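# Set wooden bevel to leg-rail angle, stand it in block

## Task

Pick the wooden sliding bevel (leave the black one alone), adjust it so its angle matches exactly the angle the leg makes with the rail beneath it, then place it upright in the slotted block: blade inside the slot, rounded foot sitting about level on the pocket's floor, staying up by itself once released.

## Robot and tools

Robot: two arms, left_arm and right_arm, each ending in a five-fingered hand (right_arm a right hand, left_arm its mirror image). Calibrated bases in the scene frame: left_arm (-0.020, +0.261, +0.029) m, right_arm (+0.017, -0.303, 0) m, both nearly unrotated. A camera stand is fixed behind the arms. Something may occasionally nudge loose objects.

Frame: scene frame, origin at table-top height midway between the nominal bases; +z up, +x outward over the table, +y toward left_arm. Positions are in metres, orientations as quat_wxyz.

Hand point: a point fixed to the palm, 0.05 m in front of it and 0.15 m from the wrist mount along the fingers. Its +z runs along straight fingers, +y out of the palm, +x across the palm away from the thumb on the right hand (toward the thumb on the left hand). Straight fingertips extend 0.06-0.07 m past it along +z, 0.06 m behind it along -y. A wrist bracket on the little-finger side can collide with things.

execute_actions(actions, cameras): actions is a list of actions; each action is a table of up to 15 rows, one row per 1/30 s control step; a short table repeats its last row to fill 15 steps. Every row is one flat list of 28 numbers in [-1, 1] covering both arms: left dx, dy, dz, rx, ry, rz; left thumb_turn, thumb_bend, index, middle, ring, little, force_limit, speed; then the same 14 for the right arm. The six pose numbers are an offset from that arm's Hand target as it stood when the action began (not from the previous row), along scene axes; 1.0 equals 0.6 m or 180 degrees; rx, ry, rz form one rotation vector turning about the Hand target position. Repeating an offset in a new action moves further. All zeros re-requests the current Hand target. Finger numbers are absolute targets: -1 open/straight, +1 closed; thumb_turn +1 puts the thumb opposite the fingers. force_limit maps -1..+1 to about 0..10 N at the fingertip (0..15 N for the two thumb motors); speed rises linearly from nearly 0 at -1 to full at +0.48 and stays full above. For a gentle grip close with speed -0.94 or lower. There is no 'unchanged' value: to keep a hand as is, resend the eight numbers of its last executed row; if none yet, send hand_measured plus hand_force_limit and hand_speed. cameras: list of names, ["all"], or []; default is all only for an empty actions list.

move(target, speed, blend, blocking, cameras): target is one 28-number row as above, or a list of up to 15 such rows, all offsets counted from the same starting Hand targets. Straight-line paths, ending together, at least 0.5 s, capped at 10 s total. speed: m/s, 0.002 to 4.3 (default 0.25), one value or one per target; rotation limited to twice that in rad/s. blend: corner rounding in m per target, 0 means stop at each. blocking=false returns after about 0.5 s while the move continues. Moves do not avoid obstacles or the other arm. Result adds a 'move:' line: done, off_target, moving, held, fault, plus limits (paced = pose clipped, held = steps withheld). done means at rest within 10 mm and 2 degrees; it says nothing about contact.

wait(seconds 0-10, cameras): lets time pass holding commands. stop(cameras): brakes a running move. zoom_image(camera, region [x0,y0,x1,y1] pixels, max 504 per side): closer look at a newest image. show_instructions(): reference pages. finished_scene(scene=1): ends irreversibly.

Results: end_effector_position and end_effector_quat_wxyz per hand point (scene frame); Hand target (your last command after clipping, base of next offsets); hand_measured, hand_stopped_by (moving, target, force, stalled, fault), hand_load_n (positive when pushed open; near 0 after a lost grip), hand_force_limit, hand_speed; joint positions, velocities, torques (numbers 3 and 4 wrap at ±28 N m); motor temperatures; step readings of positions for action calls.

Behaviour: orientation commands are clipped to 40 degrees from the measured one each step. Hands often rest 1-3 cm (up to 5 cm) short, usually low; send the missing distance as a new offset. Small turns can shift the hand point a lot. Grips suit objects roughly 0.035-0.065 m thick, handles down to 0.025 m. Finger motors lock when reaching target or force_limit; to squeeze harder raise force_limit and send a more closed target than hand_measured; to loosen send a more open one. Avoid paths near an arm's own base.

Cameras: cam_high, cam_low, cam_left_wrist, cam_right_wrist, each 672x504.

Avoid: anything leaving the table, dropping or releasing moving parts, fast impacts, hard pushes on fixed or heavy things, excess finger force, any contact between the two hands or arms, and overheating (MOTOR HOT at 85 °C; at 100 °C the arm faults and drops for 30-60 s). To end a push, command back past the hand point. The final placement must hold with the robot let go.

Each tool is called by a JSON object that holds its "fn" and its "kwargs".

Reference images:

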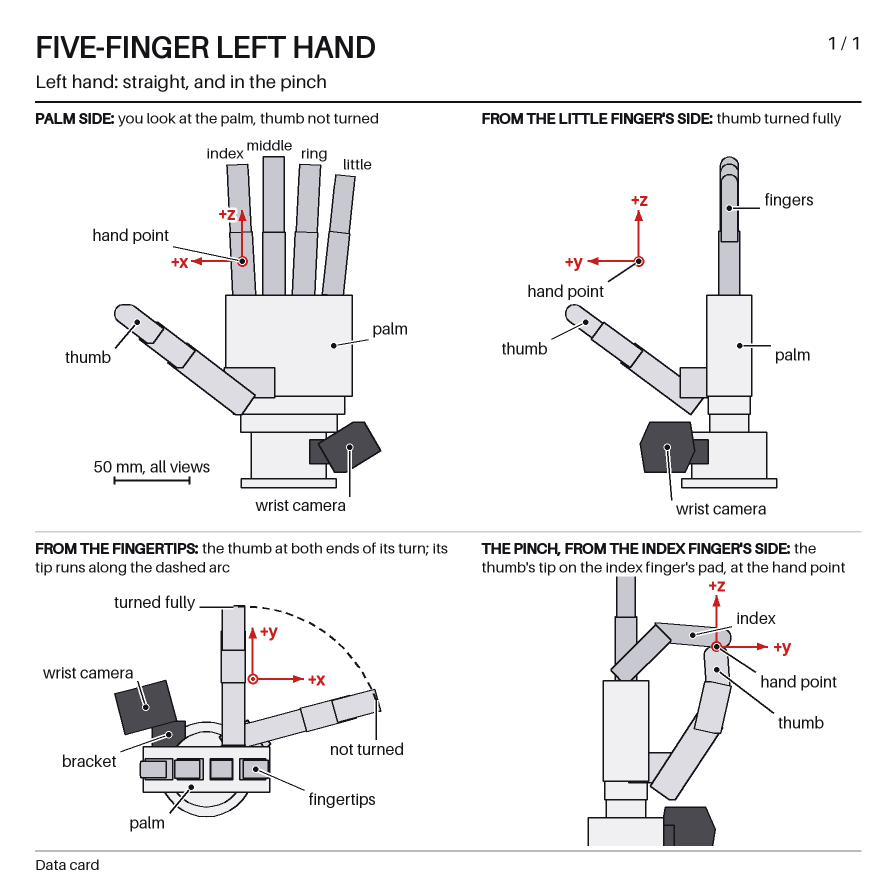

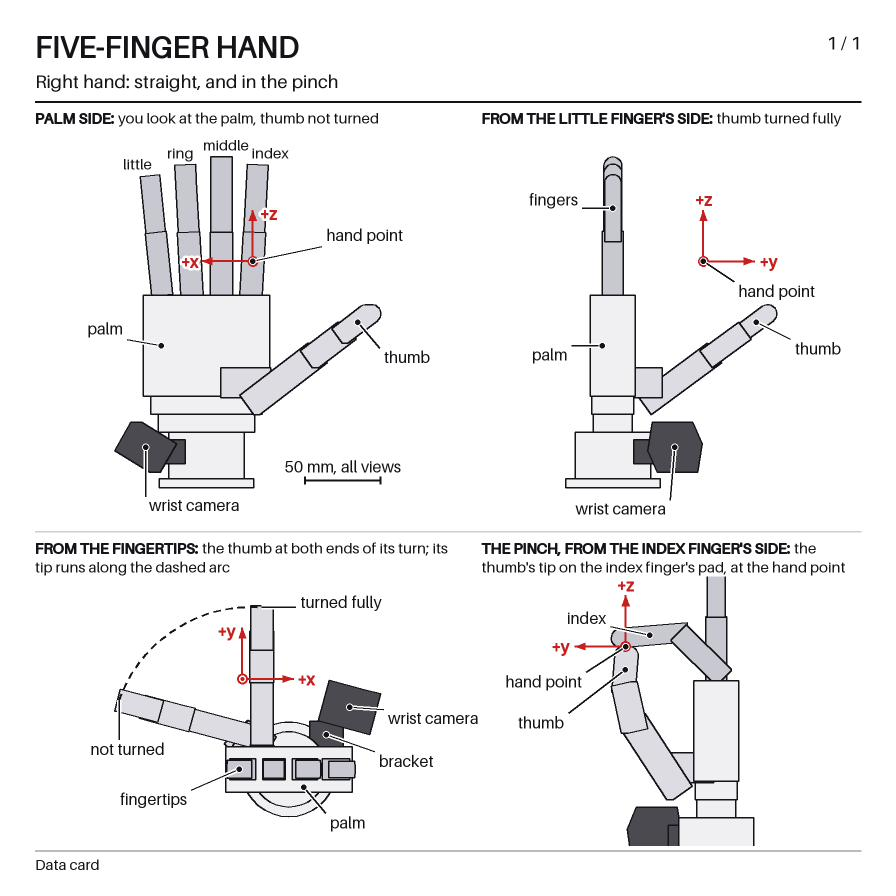

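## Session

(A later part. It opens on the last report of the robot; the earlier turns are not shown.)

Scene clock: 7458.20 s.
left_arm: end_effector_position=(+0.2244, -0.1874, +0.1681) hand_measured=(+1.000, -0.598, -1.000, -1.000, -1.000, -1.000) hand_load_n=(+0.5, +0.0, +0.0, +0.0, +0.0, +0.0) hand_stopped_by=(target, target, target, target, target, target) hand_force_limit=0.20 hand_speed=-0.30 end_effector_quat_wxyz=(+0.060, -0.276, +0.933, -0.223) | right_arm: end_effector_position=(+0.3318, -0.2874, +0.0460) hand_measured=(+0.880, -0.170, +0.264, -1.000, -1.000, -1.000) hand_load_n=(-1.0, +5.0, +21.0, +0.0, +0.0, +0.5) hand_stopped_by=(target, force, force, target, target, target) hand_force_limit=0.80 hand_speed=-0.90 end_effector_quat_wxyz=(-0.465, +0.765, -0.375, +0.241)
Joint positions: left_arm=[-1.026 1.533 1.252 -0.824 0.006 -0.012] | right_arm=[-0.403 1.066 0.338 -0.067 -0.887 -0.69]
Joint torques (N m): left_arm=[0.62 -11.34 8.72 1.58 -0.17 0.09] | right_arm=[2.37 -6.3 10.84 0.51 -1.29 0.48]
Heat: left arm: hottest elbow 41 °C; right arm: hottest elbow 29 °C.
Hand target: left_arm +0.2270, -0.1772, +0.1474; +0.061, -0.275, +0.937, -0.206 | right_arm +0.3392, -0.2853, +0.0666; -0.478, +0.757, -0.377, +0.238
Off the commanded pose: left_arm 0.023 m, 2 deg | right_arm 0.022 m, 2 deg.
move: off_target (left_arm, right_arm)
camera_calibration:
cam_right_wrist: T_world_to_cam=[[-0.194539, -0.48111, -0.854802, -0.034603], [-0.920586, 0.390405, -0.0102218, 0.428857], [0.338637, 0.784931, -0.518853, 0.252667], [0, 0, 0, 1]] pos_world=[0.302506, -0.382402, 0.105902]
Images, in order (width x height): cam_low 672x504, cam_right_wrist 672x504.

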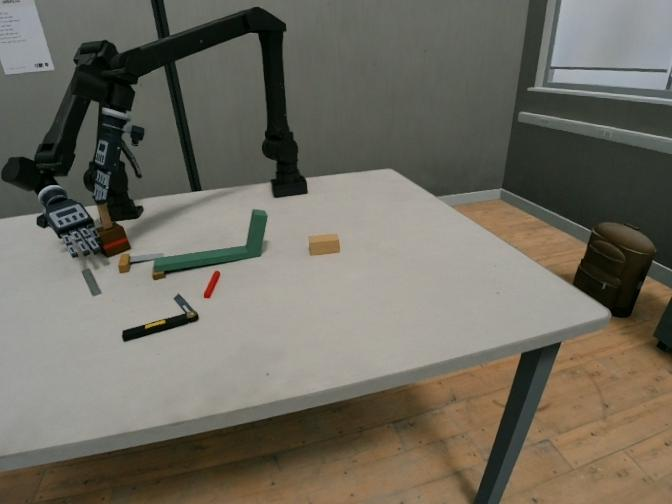

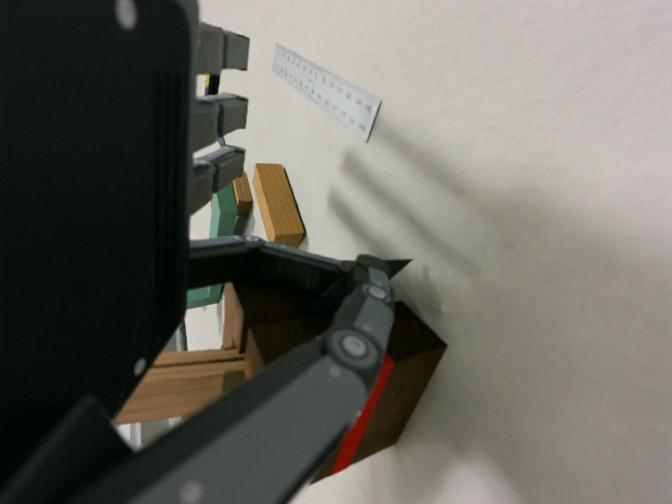

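{"fn": "move", "kwargs": {"target": [0,0.0,0,0,0,0,1,-0.6,-1,-1,-1,-1,0.2,-0.3, -0.003,-0.001,-0.02,0,0,0,0.88,-0.45,-0.1,-1,-1,-1,0.8,-0.5], "speed": 0.03, "cameras": ["cam_low","cam_right_wrist"]}}

{"fn": "zoom_image", "kwargs": {"camera": "cam_right_wrist", "region": [100, 180, 480, 465]}}

{"fn": "zoom_image", "kwargs": {"camera": "cam_low", "region": [60, 190, 150, 270]}}

Scene clock: 7497.17 s.
left_arm: end_effector_position=(+0.2247, -0.1869, +0.1664) hand_measured=(+1.000, -0.598, -1.000, -1.000, -1.000, -1.000) hand_load_n=(+0.0, +0.0, +0.0, +0.0, +0.0, +0.0) hand_stopped_by=(target, target, target, target, target, target) hand_force_limit=0.20 hand_speed=-0.30 end_effector_quat_wxyz=(+0.061, -0.276, +0.933, -0.223) | right_arm: end_effector_position=(+0.3325, -0.2868, +0.0505) hand_measured=(+0.880, -0.450, -0.100, -1.000, -1.000, -1.000) hand_load_n=(+0.0, +0.0, -0.5, +0.0, +0.0, +0.0) hand_stopped_by=(target, target, target, target, target, target) hand_force_limit=0.80 hand_speed=-0.50 end_effector_quat_wxyz=(-0.469, +0.762, -0.373, +0.244)
Joint positions: left_arm=[-1.026 1.533 1.248 -0.818 0.003 -0.012] | right_arm=[-0.405 1.053 0.338 -0.065 -0.894 -0.681]
Joint torques (N m): left_arm=[0.67 -11.28 9.1 1.39 -0.07 0.09] | right_arm=[2.02 -2.84 9.25 2.18 -1.11 0.27]
Motor temperatures (°C): left_arm=[21 24 40 21 22 20] | right_arm=[21 23 30 23 26 21]
Heat: left arm: hottest elbow 40 °C; right arm: hottest elbow 30 °C.
Hand target: left_arm +0.2269, -0.1771, +0.1472; +0.061, -0.275, +0.937, -0.205 | right_arm +0.3374, -0.2859, +0.0546; -0.478, +0.757, -0.377, +0.238
Off the commanded pose: left_arm 0.021 m, 2 deg | right_arm 0.006 m, 1 deg.
move: off_target (left_arm)
camera_calibration:
cam_right_wrist: T_world_to_cam=[[-0.18571, -0.476589, -0.859287, -0.0317372], [-0.920191, 0.391055, -0.0180187, 0.429848], [0.344616, 0.787362, -0.511175, 0.252597], [0, 0, 0, 1]] pos_world=[0.302599, -0.382105, 0.109595]
Images, in order (width x height): cam_low 672x504, cam_right_wrist 672x504.

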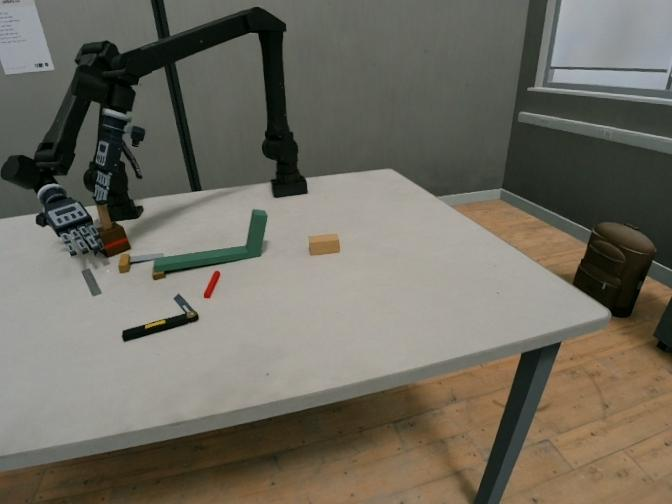

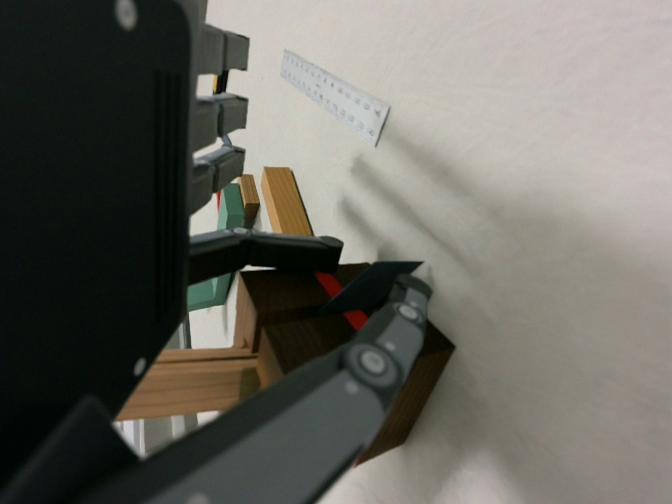

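Scaled by 1.326 from the camera's 672x504 image, which has a finer 960x720 frame.

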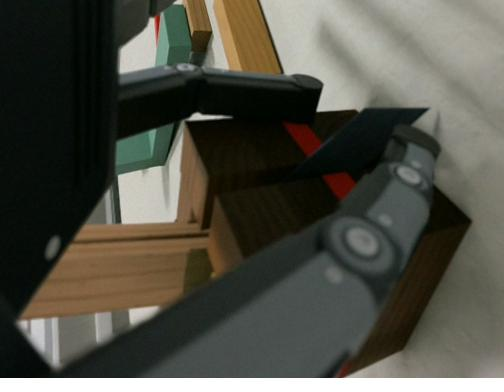

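Scaled by 5.600 from the camera's 672x504 image, which has a finer 960x720 frame.

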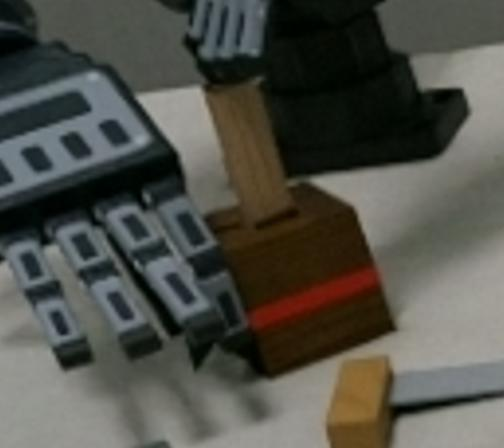

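{"fn": "move", "kwargs": {"target": [[0,0.0,0,0,0,0,1,-0.6,-1,-1,-1,-1,0.2,-0.3, 0,0,0.06,0,0,0,0.88,-0.6,-0.4,-1,-1,-1,0.8,0],[0,0.0,0,0,0,0,1,-0.6,-1,-1,-1,-1,0.2,-0.3, -0.0323,-0.0535,0.06,0.045,-0.06,0,0.15,-0.17,-1,-1,-1,-1,0.8,0]], "speed": 0.1, "cameras": ["cam_low","cam_high","cam_right_wrist"]}}

Scene clock: 7923.33 s.
left_arm: end_effector_position=(+0.2247, -0.1869, +0.1664) hand_measured=(+1.000, -0.598, -1.000, -1.000, -1.000, -1.000) hand_load_n=(+0.0, +0.0, +0.0, +0.5, +0.0, +0.0) hand_stopped_by=(target, target, target, target, target, target) hand_force_limit=0.20 hand_speed=-0.30 end_effector_quat_wxyz=(+0.061, -0.276, +0.933, -0.223) | right_arm: end_effector_position=(+0.3214, -0.3178, +0.0989) hand_measured=(+0.150, -0.170, -1.000, -1.000, -1.000, -1.000) hand_load_n=(+0.0, +0.0, +0.0, +0.0, -0.5, +0.0) hand_stopped_by=(target, target, target, target, target, target) hand_force_limit=0.80 hand_speed=0.00 end_effector_quat_wxyz=(-0.564, +0.697, -0.342, +0.282)
Joint positions: left_arm=[-1.026 1.533 1.248 -0.818 0.003 -0.012] | right_arm=[-0.666 1.022 0.334 -0.028 -1.253 -0.699]
Joint torques (N m): left_arm=[0.62 -11.28 9.09 1.39 -0.07 0.09] | right_arm=[1.26 -2.49 6.45 2.47 -0.7 -0.07]
Heat: left arm: hottest elbow 40 °C; right arm: hottest elbow 31 °C.
Hand target: left_arm +0.2269, -0.1771, +0.1472; +0.061, -0.275, +0.937, -0.205 | right_arm +0.3180, -0.3180, +0.0907; -0.563, +0.695, -0.346, +0.281
Off the commanded pose: left_arm 0.022 m, 2 deg | right_arm 0.009 m, 1 deg.
move: off_target (left_arm)
camera_calibration:
cam_right_wrist: T_world_to_cam=[[-0.0088489, -0.33104, -0.943575, -0.00911289], [-0.909586, 0.394676, -0.129936, 0.441392], [0.415421, 0.857113, -0.304602, 0.284523], [0, 0, 0, 1]] pos_world=[0.283207, -0.421092, 0.13542]
Images, in order (width x height): cam_high 672x504, cam_low 672x504, cam_right_wrist 672x504.

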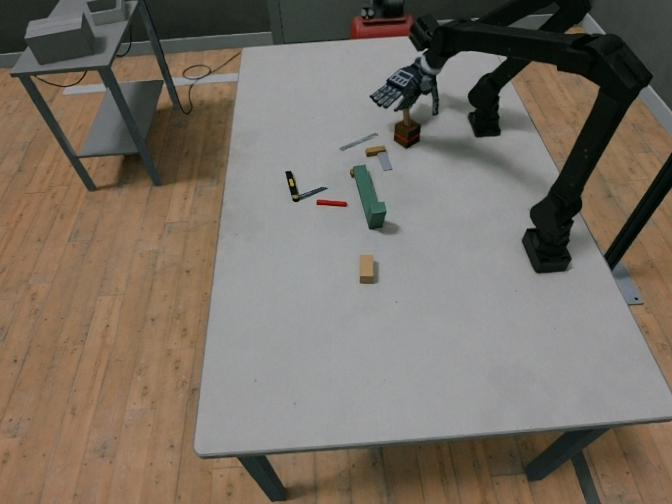

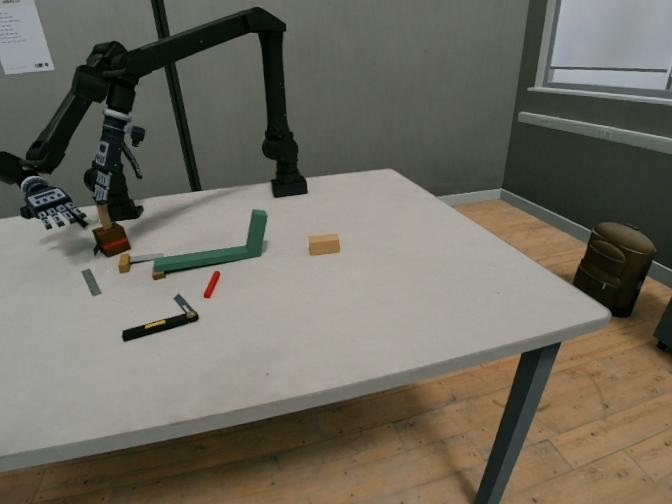

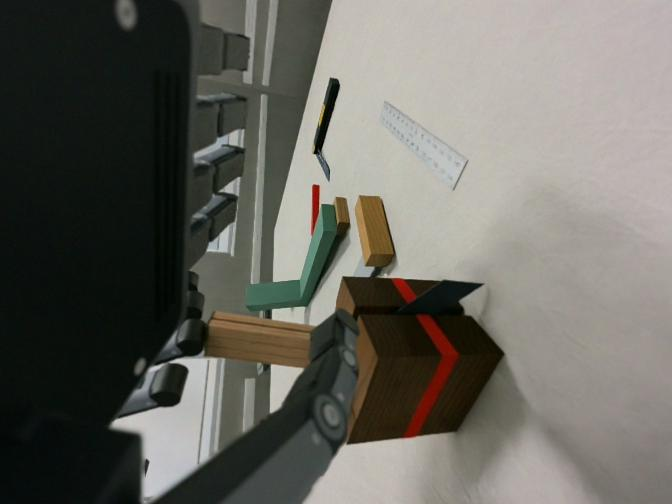

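{"fn": "zoom_image", "kwargs": {"camera": "cam_right_wrist", "region": [190, 240, 530, 470]}}

{"fn": "zoom_image", "kwargs": {"camera": "cam_low", "region": [60, 190, 150, 270]}}

{"fn": "zoom_image", "kwargs": {"camera": "cam_high", "region": [370, 80, 440, 150]}}

Scaled by 1.482 from the camera's 672x504 image, which has a finer 960x720 frame.

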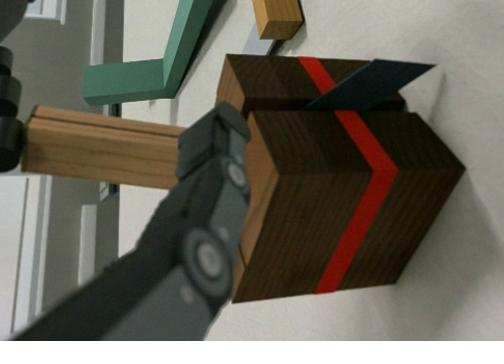

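Scaled by 5.600 from the camera's 672x504 image, which has a finer 960x720 frame.

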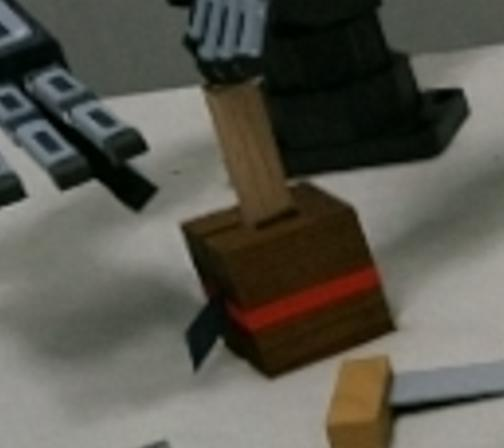

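Scaled by 7.200 from the camera's 672x504 image, which has a finer 960x720 frame.

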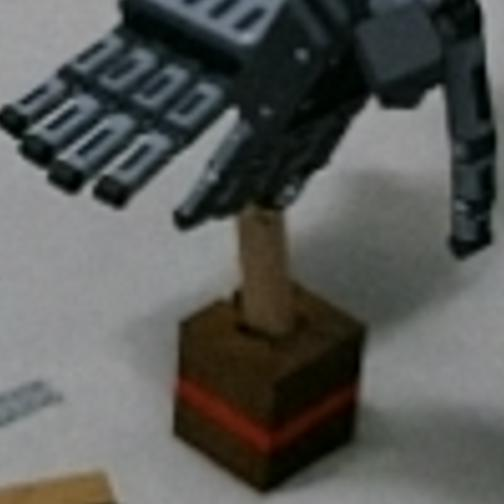

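{"fn": "move", "kwargs": {"target": [0,0.0,0,0,0,0,1,-0.6,-1,-1,-1,-1,0.2,-0.3, -0.004,0.013,-0.1145,0,0,0,0.15,-0.17,-1,-1,-1,-1,0.8,0], "speed": 0.1, "cameras": ["cam_low","cam_right_wrist"]}}

{"fn": "zoom_image", "kwargs": {"camera": "cam_right_wrist", "region": [190, 200, 530, 430]}}

{"fn": "zoom_image", "kwargs": {"camera": "cam_low", "region": [60, 200, 150, 280]}}

Scene clock: 7974.57 s.
left_arm: end_effector_position=(+0.2247, -0.1869, +0.1664) hand_measured=(+1.000, -0.598, -1.000, -1.000, -1.000, -1.000) hand_load_n=(+0.0, +0.0, +0.0, +0.5, +0.0, +0.0) hand_stopped_by=(target, target, target, target, target, target) hand_force_limit=0.20 hand_speed=-0.30 end_effector_quat_wxyz=(+0.061, -0.276, +0.933, -0.223) | right_arm: end_effector_position=(+0.3200, -0.3172, +0.0278) hand_measured=(+0.150, -0.170, -1.000, -1.000, -1.000, -1.000) hand_load_n=(+0.0, +0.0, +0.0, +0.0, +0.0, +0.0) hand_stopped_by=(target, target, target, target, target, target) hand_force_limit=0.80 hand_speed=0.00 end_effector_quat_wxyz=(-0.559, +0.697, -0.342, +0.291)
Joint positions: left_arm=[-1.026 1.533 1.248 -0.818 0.003 -0.012] | right_arm=[-0.666 1.33 0.229 0.416 -1.241 -0.681]
Joint torques (N m): left_arm=[0.62 -11.28 9.1 1.37 -0.07 0.09] | right_arm=[2.84 -3.84 3.81 2.55 -0.56 0.14]
Heat: left arm: hottest elbow 40 °C; right arm: hottest elbow 29 °C.
Hand target: left_arm +0.2269, -0.1771, +0.1472; +0.061, -0.275, +0.937, -0.205 | right_arm +0.3155, -0.3101, +0.0219; -0.563, +0.695, -0.346, +0.281
Off the commanded pose: left_arm 0.022 m, 2 deg | right_arm 0.010 m, 1 deg.
move: off_target (left_arm)
camera_calibration:
cam_right_wrist: T_world_to_cam=[[-0.00433729, -0.341968, -0.939701, -0.0811068], [-0.903224, 0.404618, -0.143076, 0.432117], [0.429147, 0.84814, -0.310629, 0.255975], [0, 0, 0, 1]] pos_world=[0.280095, -0.419681, 0.0651226]
Images, in order (width x height): cam_low 672x504, cam_right_wrist 672x504.

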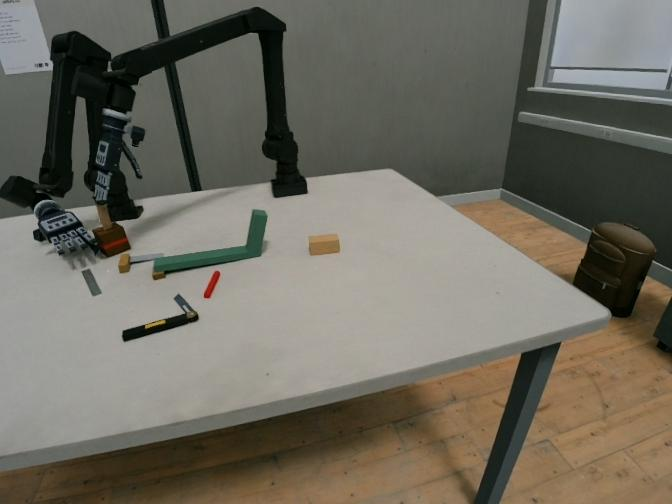

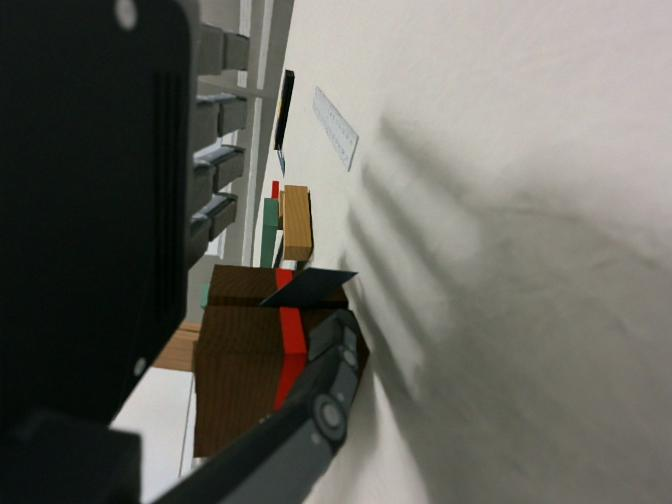

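Scaled by 1.482 from the camera's 672x504 image, which has a finer 960x720 frame.

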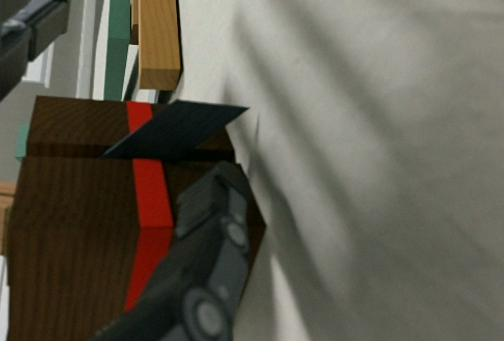

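Scaled by 5.600 from the camera's 672x504 image, which has a finer 960x720 frame.

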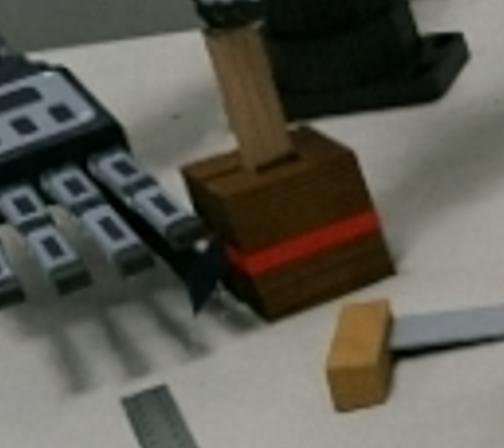

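{"fn": "move", "kwargs": {"target": [0,0.0,0,0,0,0,1,-0.6,-1,-1,-1,-1,0.2,-0.3, -0.01,0.02,-0.0267,0,0,0,0.15,-0.17,-1,-1,-1,-1,0.8,0], "speed": 0.05, "cameras": ["cam_low","cam_right_wrist"]}}

{"fn": "zoom_image", "kwargs": {"camera": "cam_right_wrist", "region": [190, 200, 530, 430]}}

{"fn": "zoom_image", "kwargs": {"camera": "cam_low", "region": [60, 200, 150, 280]}}

Scene clock: 7997.17 s.
left_arm: end_effector_position=(+0.2247, -0.1869, +0.1664) hand_measured=(+1.000, -0.598, -1.000, -1.000, -1.000, -1.000) hand_load_n=(+0.0, +0.0, +0.0, +0.0, +0.0, +0.0) hand_stopped_by=(target, target, target, target, target, target) hand_force_limit=0.20 hand_speed=-0.30 end_effector_quat_wxyz=(+0.061, -0.276, +0.933, -0.223) | right_arm: end_effector_position=(+0.3209, -0.3145, +0.0183) hand_measured=(+0.150, -0.170, -1.000, -1.000, -1.000, -1.000) hand_load_n=(-1.0, -4.0, +0.0, +0.0, +0.0, +0.0) hand_stopped_by=(target, target, target, target, target, target) hand_force_limit=0.80 hand_speed=0.00 end_effector_quat_wxyz=(-0.555, +0.697, -0.334, +0.308)
Joint positions: left_arm=[-1.026 1.533 1.248 -0.818 0.003 -0.012] | right_arm=[-0.653 1.396 0.194 0.595 -1.223 -0.637]
Joint torques (N m): left_arm=[0.56 -11.34 9.1 1.37 -0.07 0.09] | right_arm=[3.72 -3.08 2.03 1.88 -0.48 0.11]
Heat: left arm: hottest elbow 40 °C; right arm: hottest elbow 28 °C.
Hand target: left_arm +0.2269, -0.1771, +0.1472; +0.061, -0.275, +0.937, -0.205 | right_arm +0.3097, -0.2983, +0.0059; -0.563, +0.695, -0.346, +0.281
Off the commanded pose: left_arm 0.022 m, 2 deg | right_arm 0.024 m, 3 deg.
move: off_target (left_arm, right_arm)
camera_calibration:
cam_right_wrist: T_world_to_cam=[[0.0183758, -0.362422, -0.931833, -0.103012], [-0.894234, 0.41092, -0.177456, 0.430324], [0.447223, 0.836537, -0.316539, 0.240878], [0, 0, 0, 1]] pos_world=[0.278977, -0.415666, 0.0566205]
Images, in order (width x height): cam_low 672x504, cam_right_wrist 672x504.

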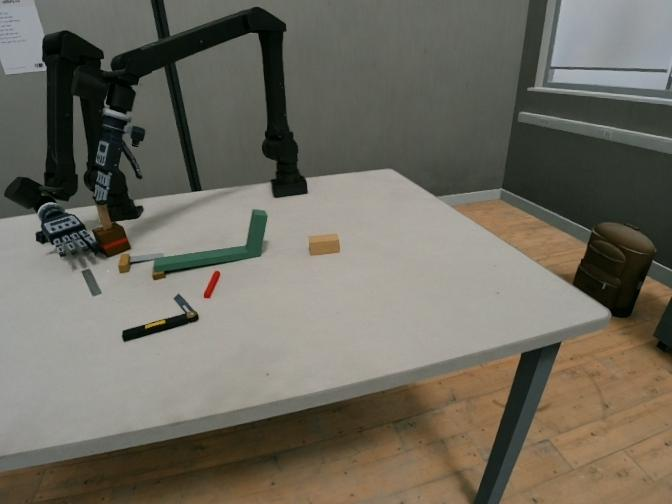

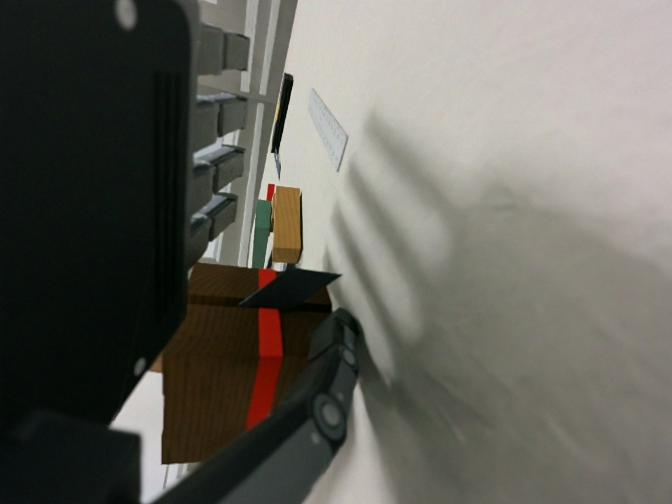

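Scaled by 1.482 from the camera's 672x504 image, which has a finer 960x720 frame.

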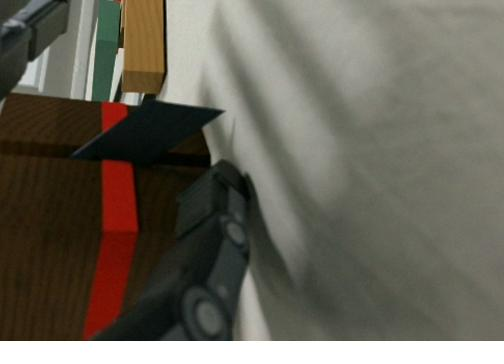

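Scaled by 5.600 from the camera's 672x504 image, which has a finer 960x720 frame.

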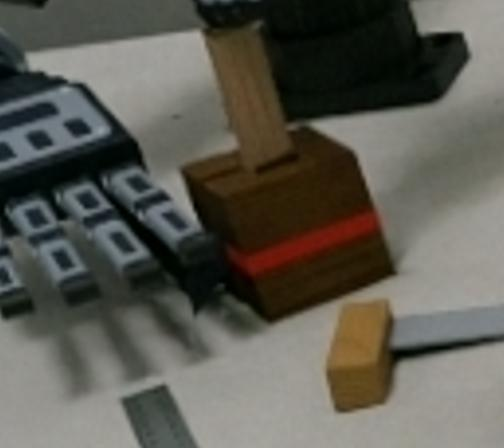

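{"fn": "zoom_image", "kwargs": {"camera": "cam_right_wrist", "region": [270, 240, 390, 360]}}

Scaled by 4.200 from the camera's 672x504 image, which has a finer 960x720 frame.

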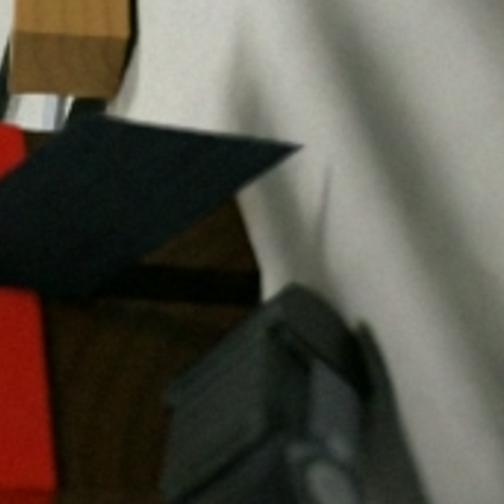

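{"fn": "move", "kwargs": {"target": [[0,0.0,0,0,0,0,1,-0.6,-1,-1,-1,-1,0.2,-0.3, 0.0138,-0.0312,0.125,0,0,0,0.15,-0.17,-1,-1,-1,-1,0.8,0],[0,0.0,0,0,0,0,1,-0.6,-1,-1,-1,-1,0.2,-0.3, 0.0138,-0.0312,0.125,-0.045,0.06,0,0.75,-0.45,-0.1,-1,-1,-1,0.8,0],[0,0.0,0,0,0,0,1,-0.6,-1,-1,-1,-1,0.2,-0.3, 0.0355,0.0172,0.1,-0.045,0.06,0,0.75,-0.45,-0.1,-1,-1,-1,0.8,0]], "speed": 0.1, "cameras": ["cam_low","cam_right_wrist"]}}

Scene clock: 8111.70 s.
left_arm: end_effector_position=(+0.2249, -0.1870, +0.1664) hand_measured=(+1.000, -0.598, -1.000, -1.000, -1.000, -1.000) hand_load_n=(+0.0, +0.0, +0.0, +0.0, +0.5, +0.0) hand_stopped_by=(target, target, target, target, target, target) hand_force_limit=0.20 hand_speed=-0.30 end_effector_quat_wxyz=(+0.062, -0.276, +0.933, -0.223) | right_arm: end_effector_position=(+0.3366, -0.2938, +0.0763) hand_measured=(+0.750, -0.450, -0.100, -1.000, -1.000, -1.000) hand_load_n=(+0.0, +0.0, +0.0, +0.0, +0.0, +0.0) hand_stopped_by=(target, target, target, target, target, target) hand_force_limit=0.80 hand_speed=0.00 end_effector_quat_wxyz=(-0.477, +0.757, -0.372, +0.249)
Joint positions: left_arm=[-1.026 1.533 1.248 -0.817 0.003 -0.012] | right_arm=[-0.434 1 0.384 -0.16 -0.925 -0.689]
Joint torques (N m): left_arm=[0.62 -11.34 9.1 1.35 -0.07 0.09] | right_arm=[2.73 -2.96 6.5 2.62 -0.42 0.07]
Heat: left arm: hottest elbow 40 °C; right arm: hottest elbow 26 °C.
Hand target: left_arm +0.2270, -0.1771, +0.1472; +0.061, -0.275, +0.937, -0.205 | right_arm +0.3309, -0.2880, +0.0660; -0.478, +0.757, -0.377, +0.238
Off the commanded pose: left_arm 0.022 m, 2 deg | right_arm 0.013 m, 1 deg.
move: off_target (left_arm, right_arm); target 2's new numbers were sent with right_arm's hand 0.024 m and 3 deg from that target
camera_calibration:
cam_right_wrist: T_world_to_cam=[[-0.17293, -0.465109, -0.868198, -0.0123556], [-0.918207, 0.395057, -0.0287478, 0.438078], [0.356359, 0.792214, -0.495384, 0.266088], [0, 0, 0, 1]] pos_world=[0.305287, -0.389611, 0.133682]
Images, in order (width x height): cam_low 672x504, cam_right_wrist 672x504.

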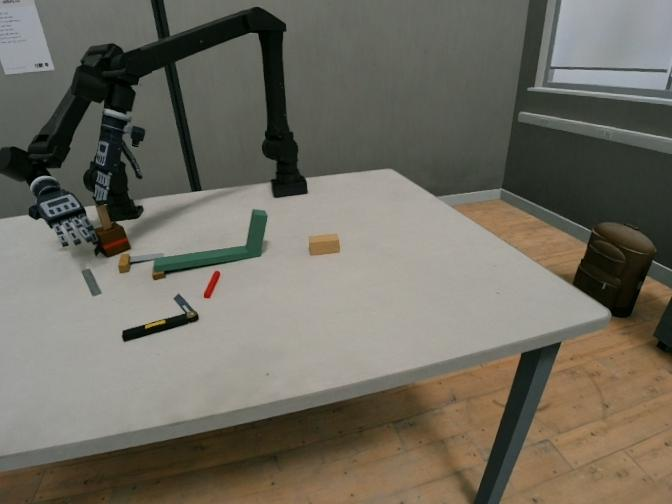

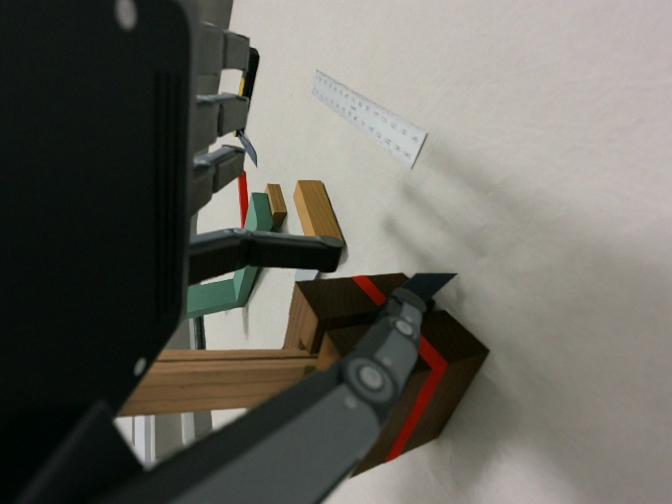

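{"fn": "move", "kwargs": {"target": [0,0.0,0,0,0,0,1,-0.6,-1,-1,-1,-1,0.2,-0.3, -0.0068,0.0087,-0.07,0,0,0,0.75,-0.42,-0.05,-1,-1,-1,0.8,-0.3], "speed": 0.08, "cameras": ["cam_right_wrist"]}}

{"fn": "zoom_image", "kwargs": {"camera": "cam_right_wrist", "region": [200, 180, 500, 405]}}

Scene clock: 8120.53 s.
left_arm: end_effector_position=(+0.2249, -0.1870, +0.1664) hand_measured=(+1.000, -0.598, -1.000, -1.000, -1.000, -1.000) hand_load_n=(+0.0, +0.0, +0.0, +0.0, +0.0, +0.0) hand_stopped_by=(target, target, target, target, target, target) hand_force_limit=0.20 hand_speed=-0.30 end_effector_quat_wxyz=(+0.062, -0.276, +0.933, -0.223) | right_arm: end_effector_position=(+0.3323, -0.2886, +0.0325) hand_measured=(+0.750, -0.420, -0.050, -1.000, -1.000, -1.000) hand_load_n=(+0.0, +0.0, +0.0, +0.0, +0.0, +0.0) hand_stopped_by=(target, target, target, target, target, target) hand_force_limit=0.80 hand_speed=-0.30 end_effector_quat_wxyz=(-0.477, +0.756, -0.372, +0.249)
Joint positions: left_arm=[-1.026 1.533 1.248 -0.817 0.003 -0.012] | right_arm=[-0.422 1.127 0.301 0.061 -0.915 -0.674]
Joint torques (N m): left_arm=[0.56 -11.34 9.1 1.35 -0.07 0.09] | right_arm=[2.84 -2.96 5.72 2.48 -0.43 0.11]
Heat: left arm: hottest elbow 40 °C; right arm: hottest elbow 26 °C.
Hand target: left_arm +0.2270, -0.1771, +0.1472; +0.061, -0.275, +0.937, -0.205 | right_arm +0.3268, -0.2827, +0.0239; -0.478, +0.757, -0.377, +0.238
Off the commanded pose: left_arm 0.022 m, 2 deg | right_arm 0.012 m, 1 deg.
move: off_target (left_arm, right_arm)
camera_calibration:
cam_right_wrist: T_world_to_cam=[[-0.173788, -0.464972, -0.868101, -0.048365], [-0.917813, 0.395998, -0.0283644, 0.431067], [0.356955, 0.791825, -0.495577, 0.241619], [0, 0, 0, 1]] pos_world=[0.300987, -0.38451, 0.0899823]
Images, in order (width x height): cam_right_wrist 672x504.

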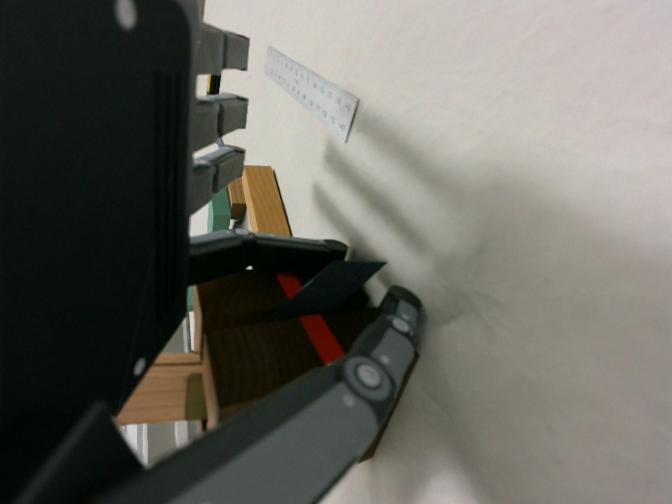

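Scaled by 1.680 from the camera's 672x504 image, which has a finer 960x720 frame.

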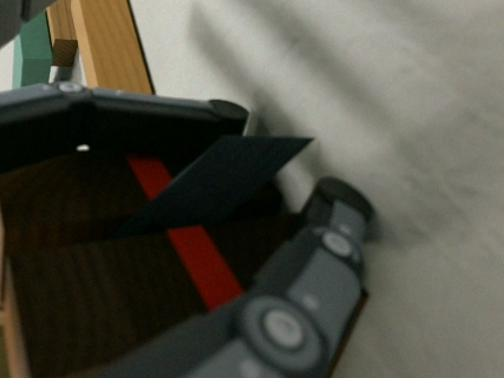

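{"fn": "move", "kwargs": {"target": [0,0.0,0,0,0,0,1,-0.6,-1,-1,-1,-1,0.2,-0.3, 0,0,-0.014,0,0,0,0.75,-0.35,0.08,-1,-1,-1,0.8,-0.3], "speed": 0.08, "cameras": ["cam_right_wrist"]}}

{"fn": "zoom_image", "kwargs": {"camera": "cam_right_wrist", "region": [200, 180, 500, 405]}}

Scene clock: 8128.53 s.
left_arm: end_effector_position=(+0.2249, -0.1870, +0.1664) hand_measured=(+1.000, -0.598, -1.000, -1.000, -1.000, -1.000) hand_load_n=(+0.0, +0.0, +0.0, +0.0, +0.0, +0.0) hand_stopped_by=(target, target, target, target, target, target) hand_force_limit=0.20 hand_speed=-0.30 end_effector_quat_wxyz=(+0.062, -0.276, +0.933, -0.223) | right_arm: end_effector_position=(+0.3342, -0.2883, +0.0294) hand_measured=(+0.750, -0.350, +0.080, -1.000, -1.000, -1.000) hand_load_n=(+1.0, +0.5, +0.0, +0.0, +0.0, +0.0) hand_stopped_by=(target, target, target, target, target, target) hand_force_limit=0.80 hand_speed=-0.30 end_effector_quat_wxyz=(-0.480, +0.753, -0.373, +0.251)
Joint positions: left_arm=[-1.026 1.533 1.248 -0.817 0.003 -0.012] | right_arm=[-0.422 1.15 0.295 0.104 -0.919 -0.659]
Joint torques (N m): left_arm=[0.62 -11.28 9.09 1.35 -0.07 0.09] | right_arm=[2.73 -2.32 5.23 2.73 -0.27 -0.06]
Heat: left arm: hottest elbow 40 °C; right arm: hottest elbow 26 °C.
Hand target: left_arm +0.2270, -0.1771, +0.1472; +0.061, -0.275, +0.937, -0.205 | right_arm +0.3268, -0.2827, +0.0155; -0.478, +0.757, -0.377, +0.238
Off the commanded pose: left_arm 0.022 m, 2 deg | right_arm 0.017 m, 2 deg.
move: off_target (left_arm, right_arm)
camera_calibration:
cam_right_wrist: T_world_to_cam=[[-0.170039, -0.457885, -0.872599, -0.0496404], [-0.91645, 0.398964, -0.0307664, 0.433079], [0.362223, 0.794462, -0.487468, 0.237898], [0, 0, 0, 1]] pos_world=[0.302282, -0.384514, 0.085976]
Images, in order (width x height): cam_right_wrist 672x504.

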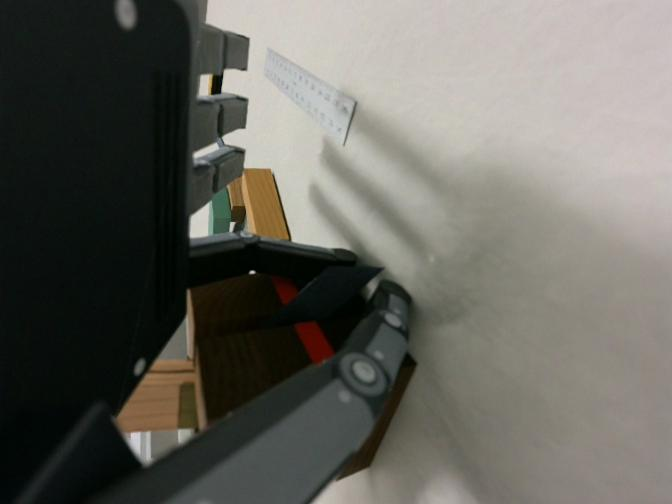

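Scaled by 1.680 from the camera's 672x504 image, which has a finer 960x720 frame.

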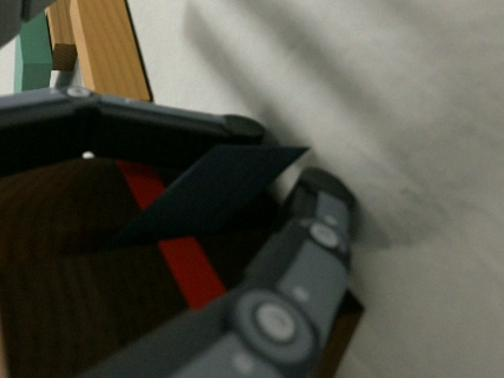

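{"fn": "move", "kwargs": {"target": [[0,0.0,0,0,0,0,1,-0.6,-1,-1,-1,-1,0.2,-0.3, 0,0,0,0,0,0,0.75,-0.2,0.35,-1,-1,-1,-0.4,-0.9],[0,0.0,0,0,0,0,1,-0.6,-1,-1,-1,-1,0.2,-0.3, 0,0,0,0,0,0,0.75,-0.02,0.55,-1,-1,-1,1.0,-0.85]], "speed": 0.08, "cameras": ["cam_right_wrist"]}}

{"fn": "zoom_image", "kwargs": {"camera": "cam_right_wrist", "region": [200, 180, 500, 405]}}

Scene clock: 8147.97 s.
left_arm: end_effector_position=(+0.2249, -0.1870, +0.1664) hand_measured=(+1.000, -0.598, -1.000, -1.000, -1.000, -1.000) hand_load_n=(+0.0, +0.0, +0.0, +0.5, +0.0, +0.0) hand_stopped_by=(target, target, target, target, target, target) hand_force_limit=0.20 hand_speed=-0.30 end_effector_quat_wxyz=(+0.062, -0.276, +0.933, -0.223) | right_arm: end_effector_position=(+0.3339, -0.2884, +0.0259) hand_measured=(+0.750, -0.212, +0.294, -1.000, -1.000, -1.000) hand_load_n=(+1.0, +14.5, +11.0, +0.0, +0.0, +0.0) hand_stopped_by=(target, force, force, target, target, target) hand_force_limit=1.00 hand_speed=-0.85 end_effector_quat_wxyz=(-0.479, +0.754, -0.376, +0.248)
Joint positions: left_arm=[-1.026 1.533 1.248 -0.817 0.003 -0.012] | right_arm=[-0.421 1.163 0.294 0.112 -0.916 -0.659]
Joint torques (N m): left_arm=[0.62 -11.28 9.1 1.36 -0.07 0.09] | right_arm=[2.78 -3.19 5.16 2.55 -0.4 -0.05]
Heat: left arm: hottest elbow 40 °C; right arm: hottest elbow 26 °C.
Hand target: left_arm +0.2270, -0.1771, +0.1472; +0.061, -0.275, +0.937, -0.205 | right_arm +0.3268, -0.2827, +0.0155; -0.478, +0.757, -0.377, +0.238
Off the commanded pose: left_arm 0.022 m, 2 deg | right_arm 0.014 m, 1 deg.
move: off_target (left_arm, right_arm); target 2's new numbers were sent with right_arm's hand 0.014 m and 1 deg from that target
camera_calibration:
cam_right_wrist: T_world_to_cam=[[-0.177928, -0.456658, -0.871668, -0.0498186], [-0.915811, 0.400944, -0.0231115, 0.432773], [0.360044, 0.794171, -0.489552, 0.23716], [0, 0, 0, 1]] pos_world=[0.302086, -0.384613, 0.0826788]
Images, in order (width x height): cam_right_wrist 672x504.

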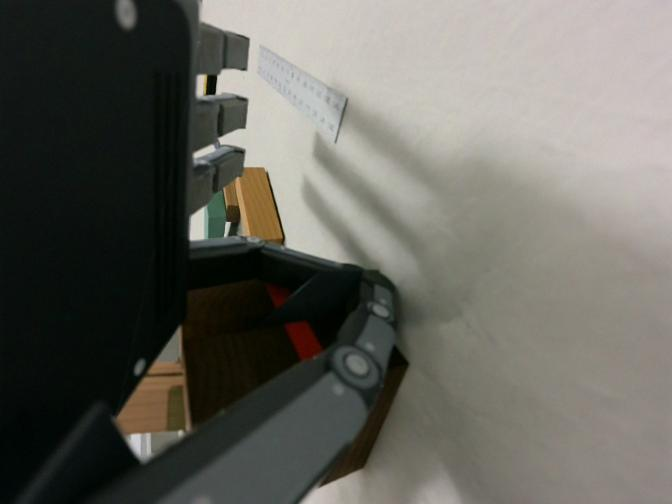

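Scaled by 1.680 from the camera's 672x504 image, which has a finer 960x720 frame.

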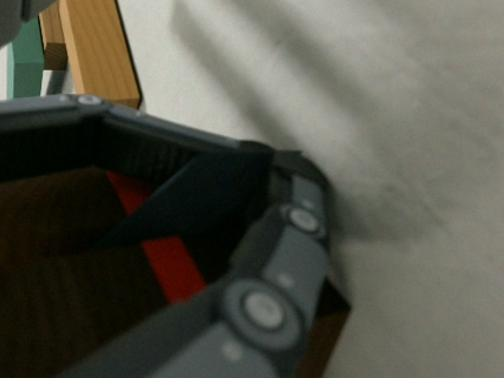

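{"fn": "move", "kwargs": {"target": [0,0.0,0,0,0,0,1,-0.6,-1,-1,-1,-1,0.2,-0.3, 0.016,-0.013,0.04,0,0,0,0.75,-0.02,0.55,-1,-1,-1,1.0,-0.85], "speed": 0.04, "cameras": ["cam_low"]}}

{"fn": "zoom_image", "kwargs": {"camera": "cam_low", "region": [60, 190, 150, 270]}}

Scene clock: 8160.53 s.
left_arm: end_effector_position=(+0.2244, -0.1873, +0.1665) hand_measured=(+1.000, -0.598, -1.000, -1.000, -1.000, -1.000) hand_load_n=(+0.0, +0.0, +0.0, +0.0, +0.0, +0.0) hand_stopped_by=(target, target, target, target, target, target) hand_force_limit=0.20 hand_speed=-0.30 end_effector_quat_wxyz=(+0.060, -0.276, +0.933, -0.224) | right_arm: end_effector_position=(+0.3318, -0.2896, +0.0269) hand_measured=(+0.750, -0.212, +0.292, -1.000, -1.000, -1.000) hand_load_n=(-0.5, +4.5, +22.0, +0.0, +0.0, +0.0) hand_stopped_by=(target, force, force, target, target, target) hand_force_limit=1.00 hand_speed=-0.85 end_effector_quat_wxyz=(-0.472, +0.761, -0.375, +0.239)
Joint positions: left_arm=[-1.026 1.533 1.248 -0.817 0.006 -0.012] | right_arm=[-0.42 1.152 0.313 0.04 -0.91 -0.694]
Joint torques (N m): left_arm=[0.62 -11.28 9.1 1.35 -0.15 0.09] | right_arm=[1.85 -6.65 9.01 0.4 -0.99 0.25]
Heat: left arm: hottest elbow 40 °C; right arm: hottest elbow 26 °C.
Hand target: left_arm +0.2269, -0.1771, +0.1472; +0.061, -0.275, +0.937, -0.205 | right_arm +0.3364, -0.2905, +0.0395; -0.478, +0.757, -0.377, +0.238
Off the commanded pose: left_arm 0.022 m, 2 deg | right_arm 0.013 m, 1 deg.
move: off_target (left_arm, right_arm)
Images, in order (width x height): cam_low 672x504.

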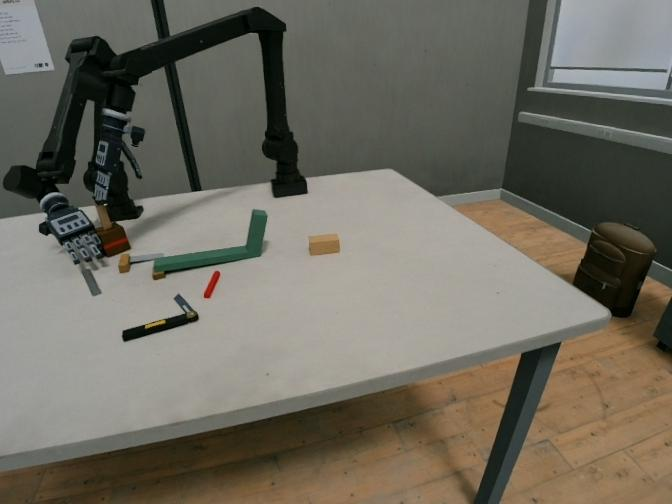

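Scaled by 5.600 from the camera's 672x504 image, which has a finer 960x720 frame.

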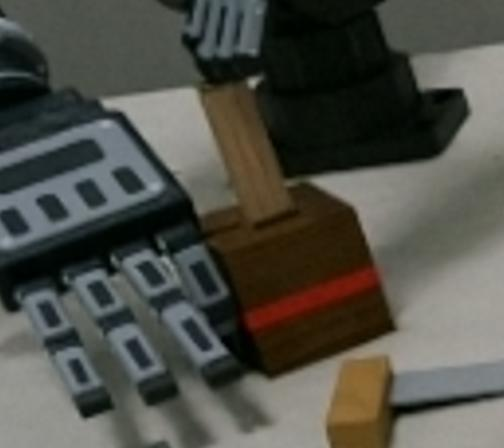

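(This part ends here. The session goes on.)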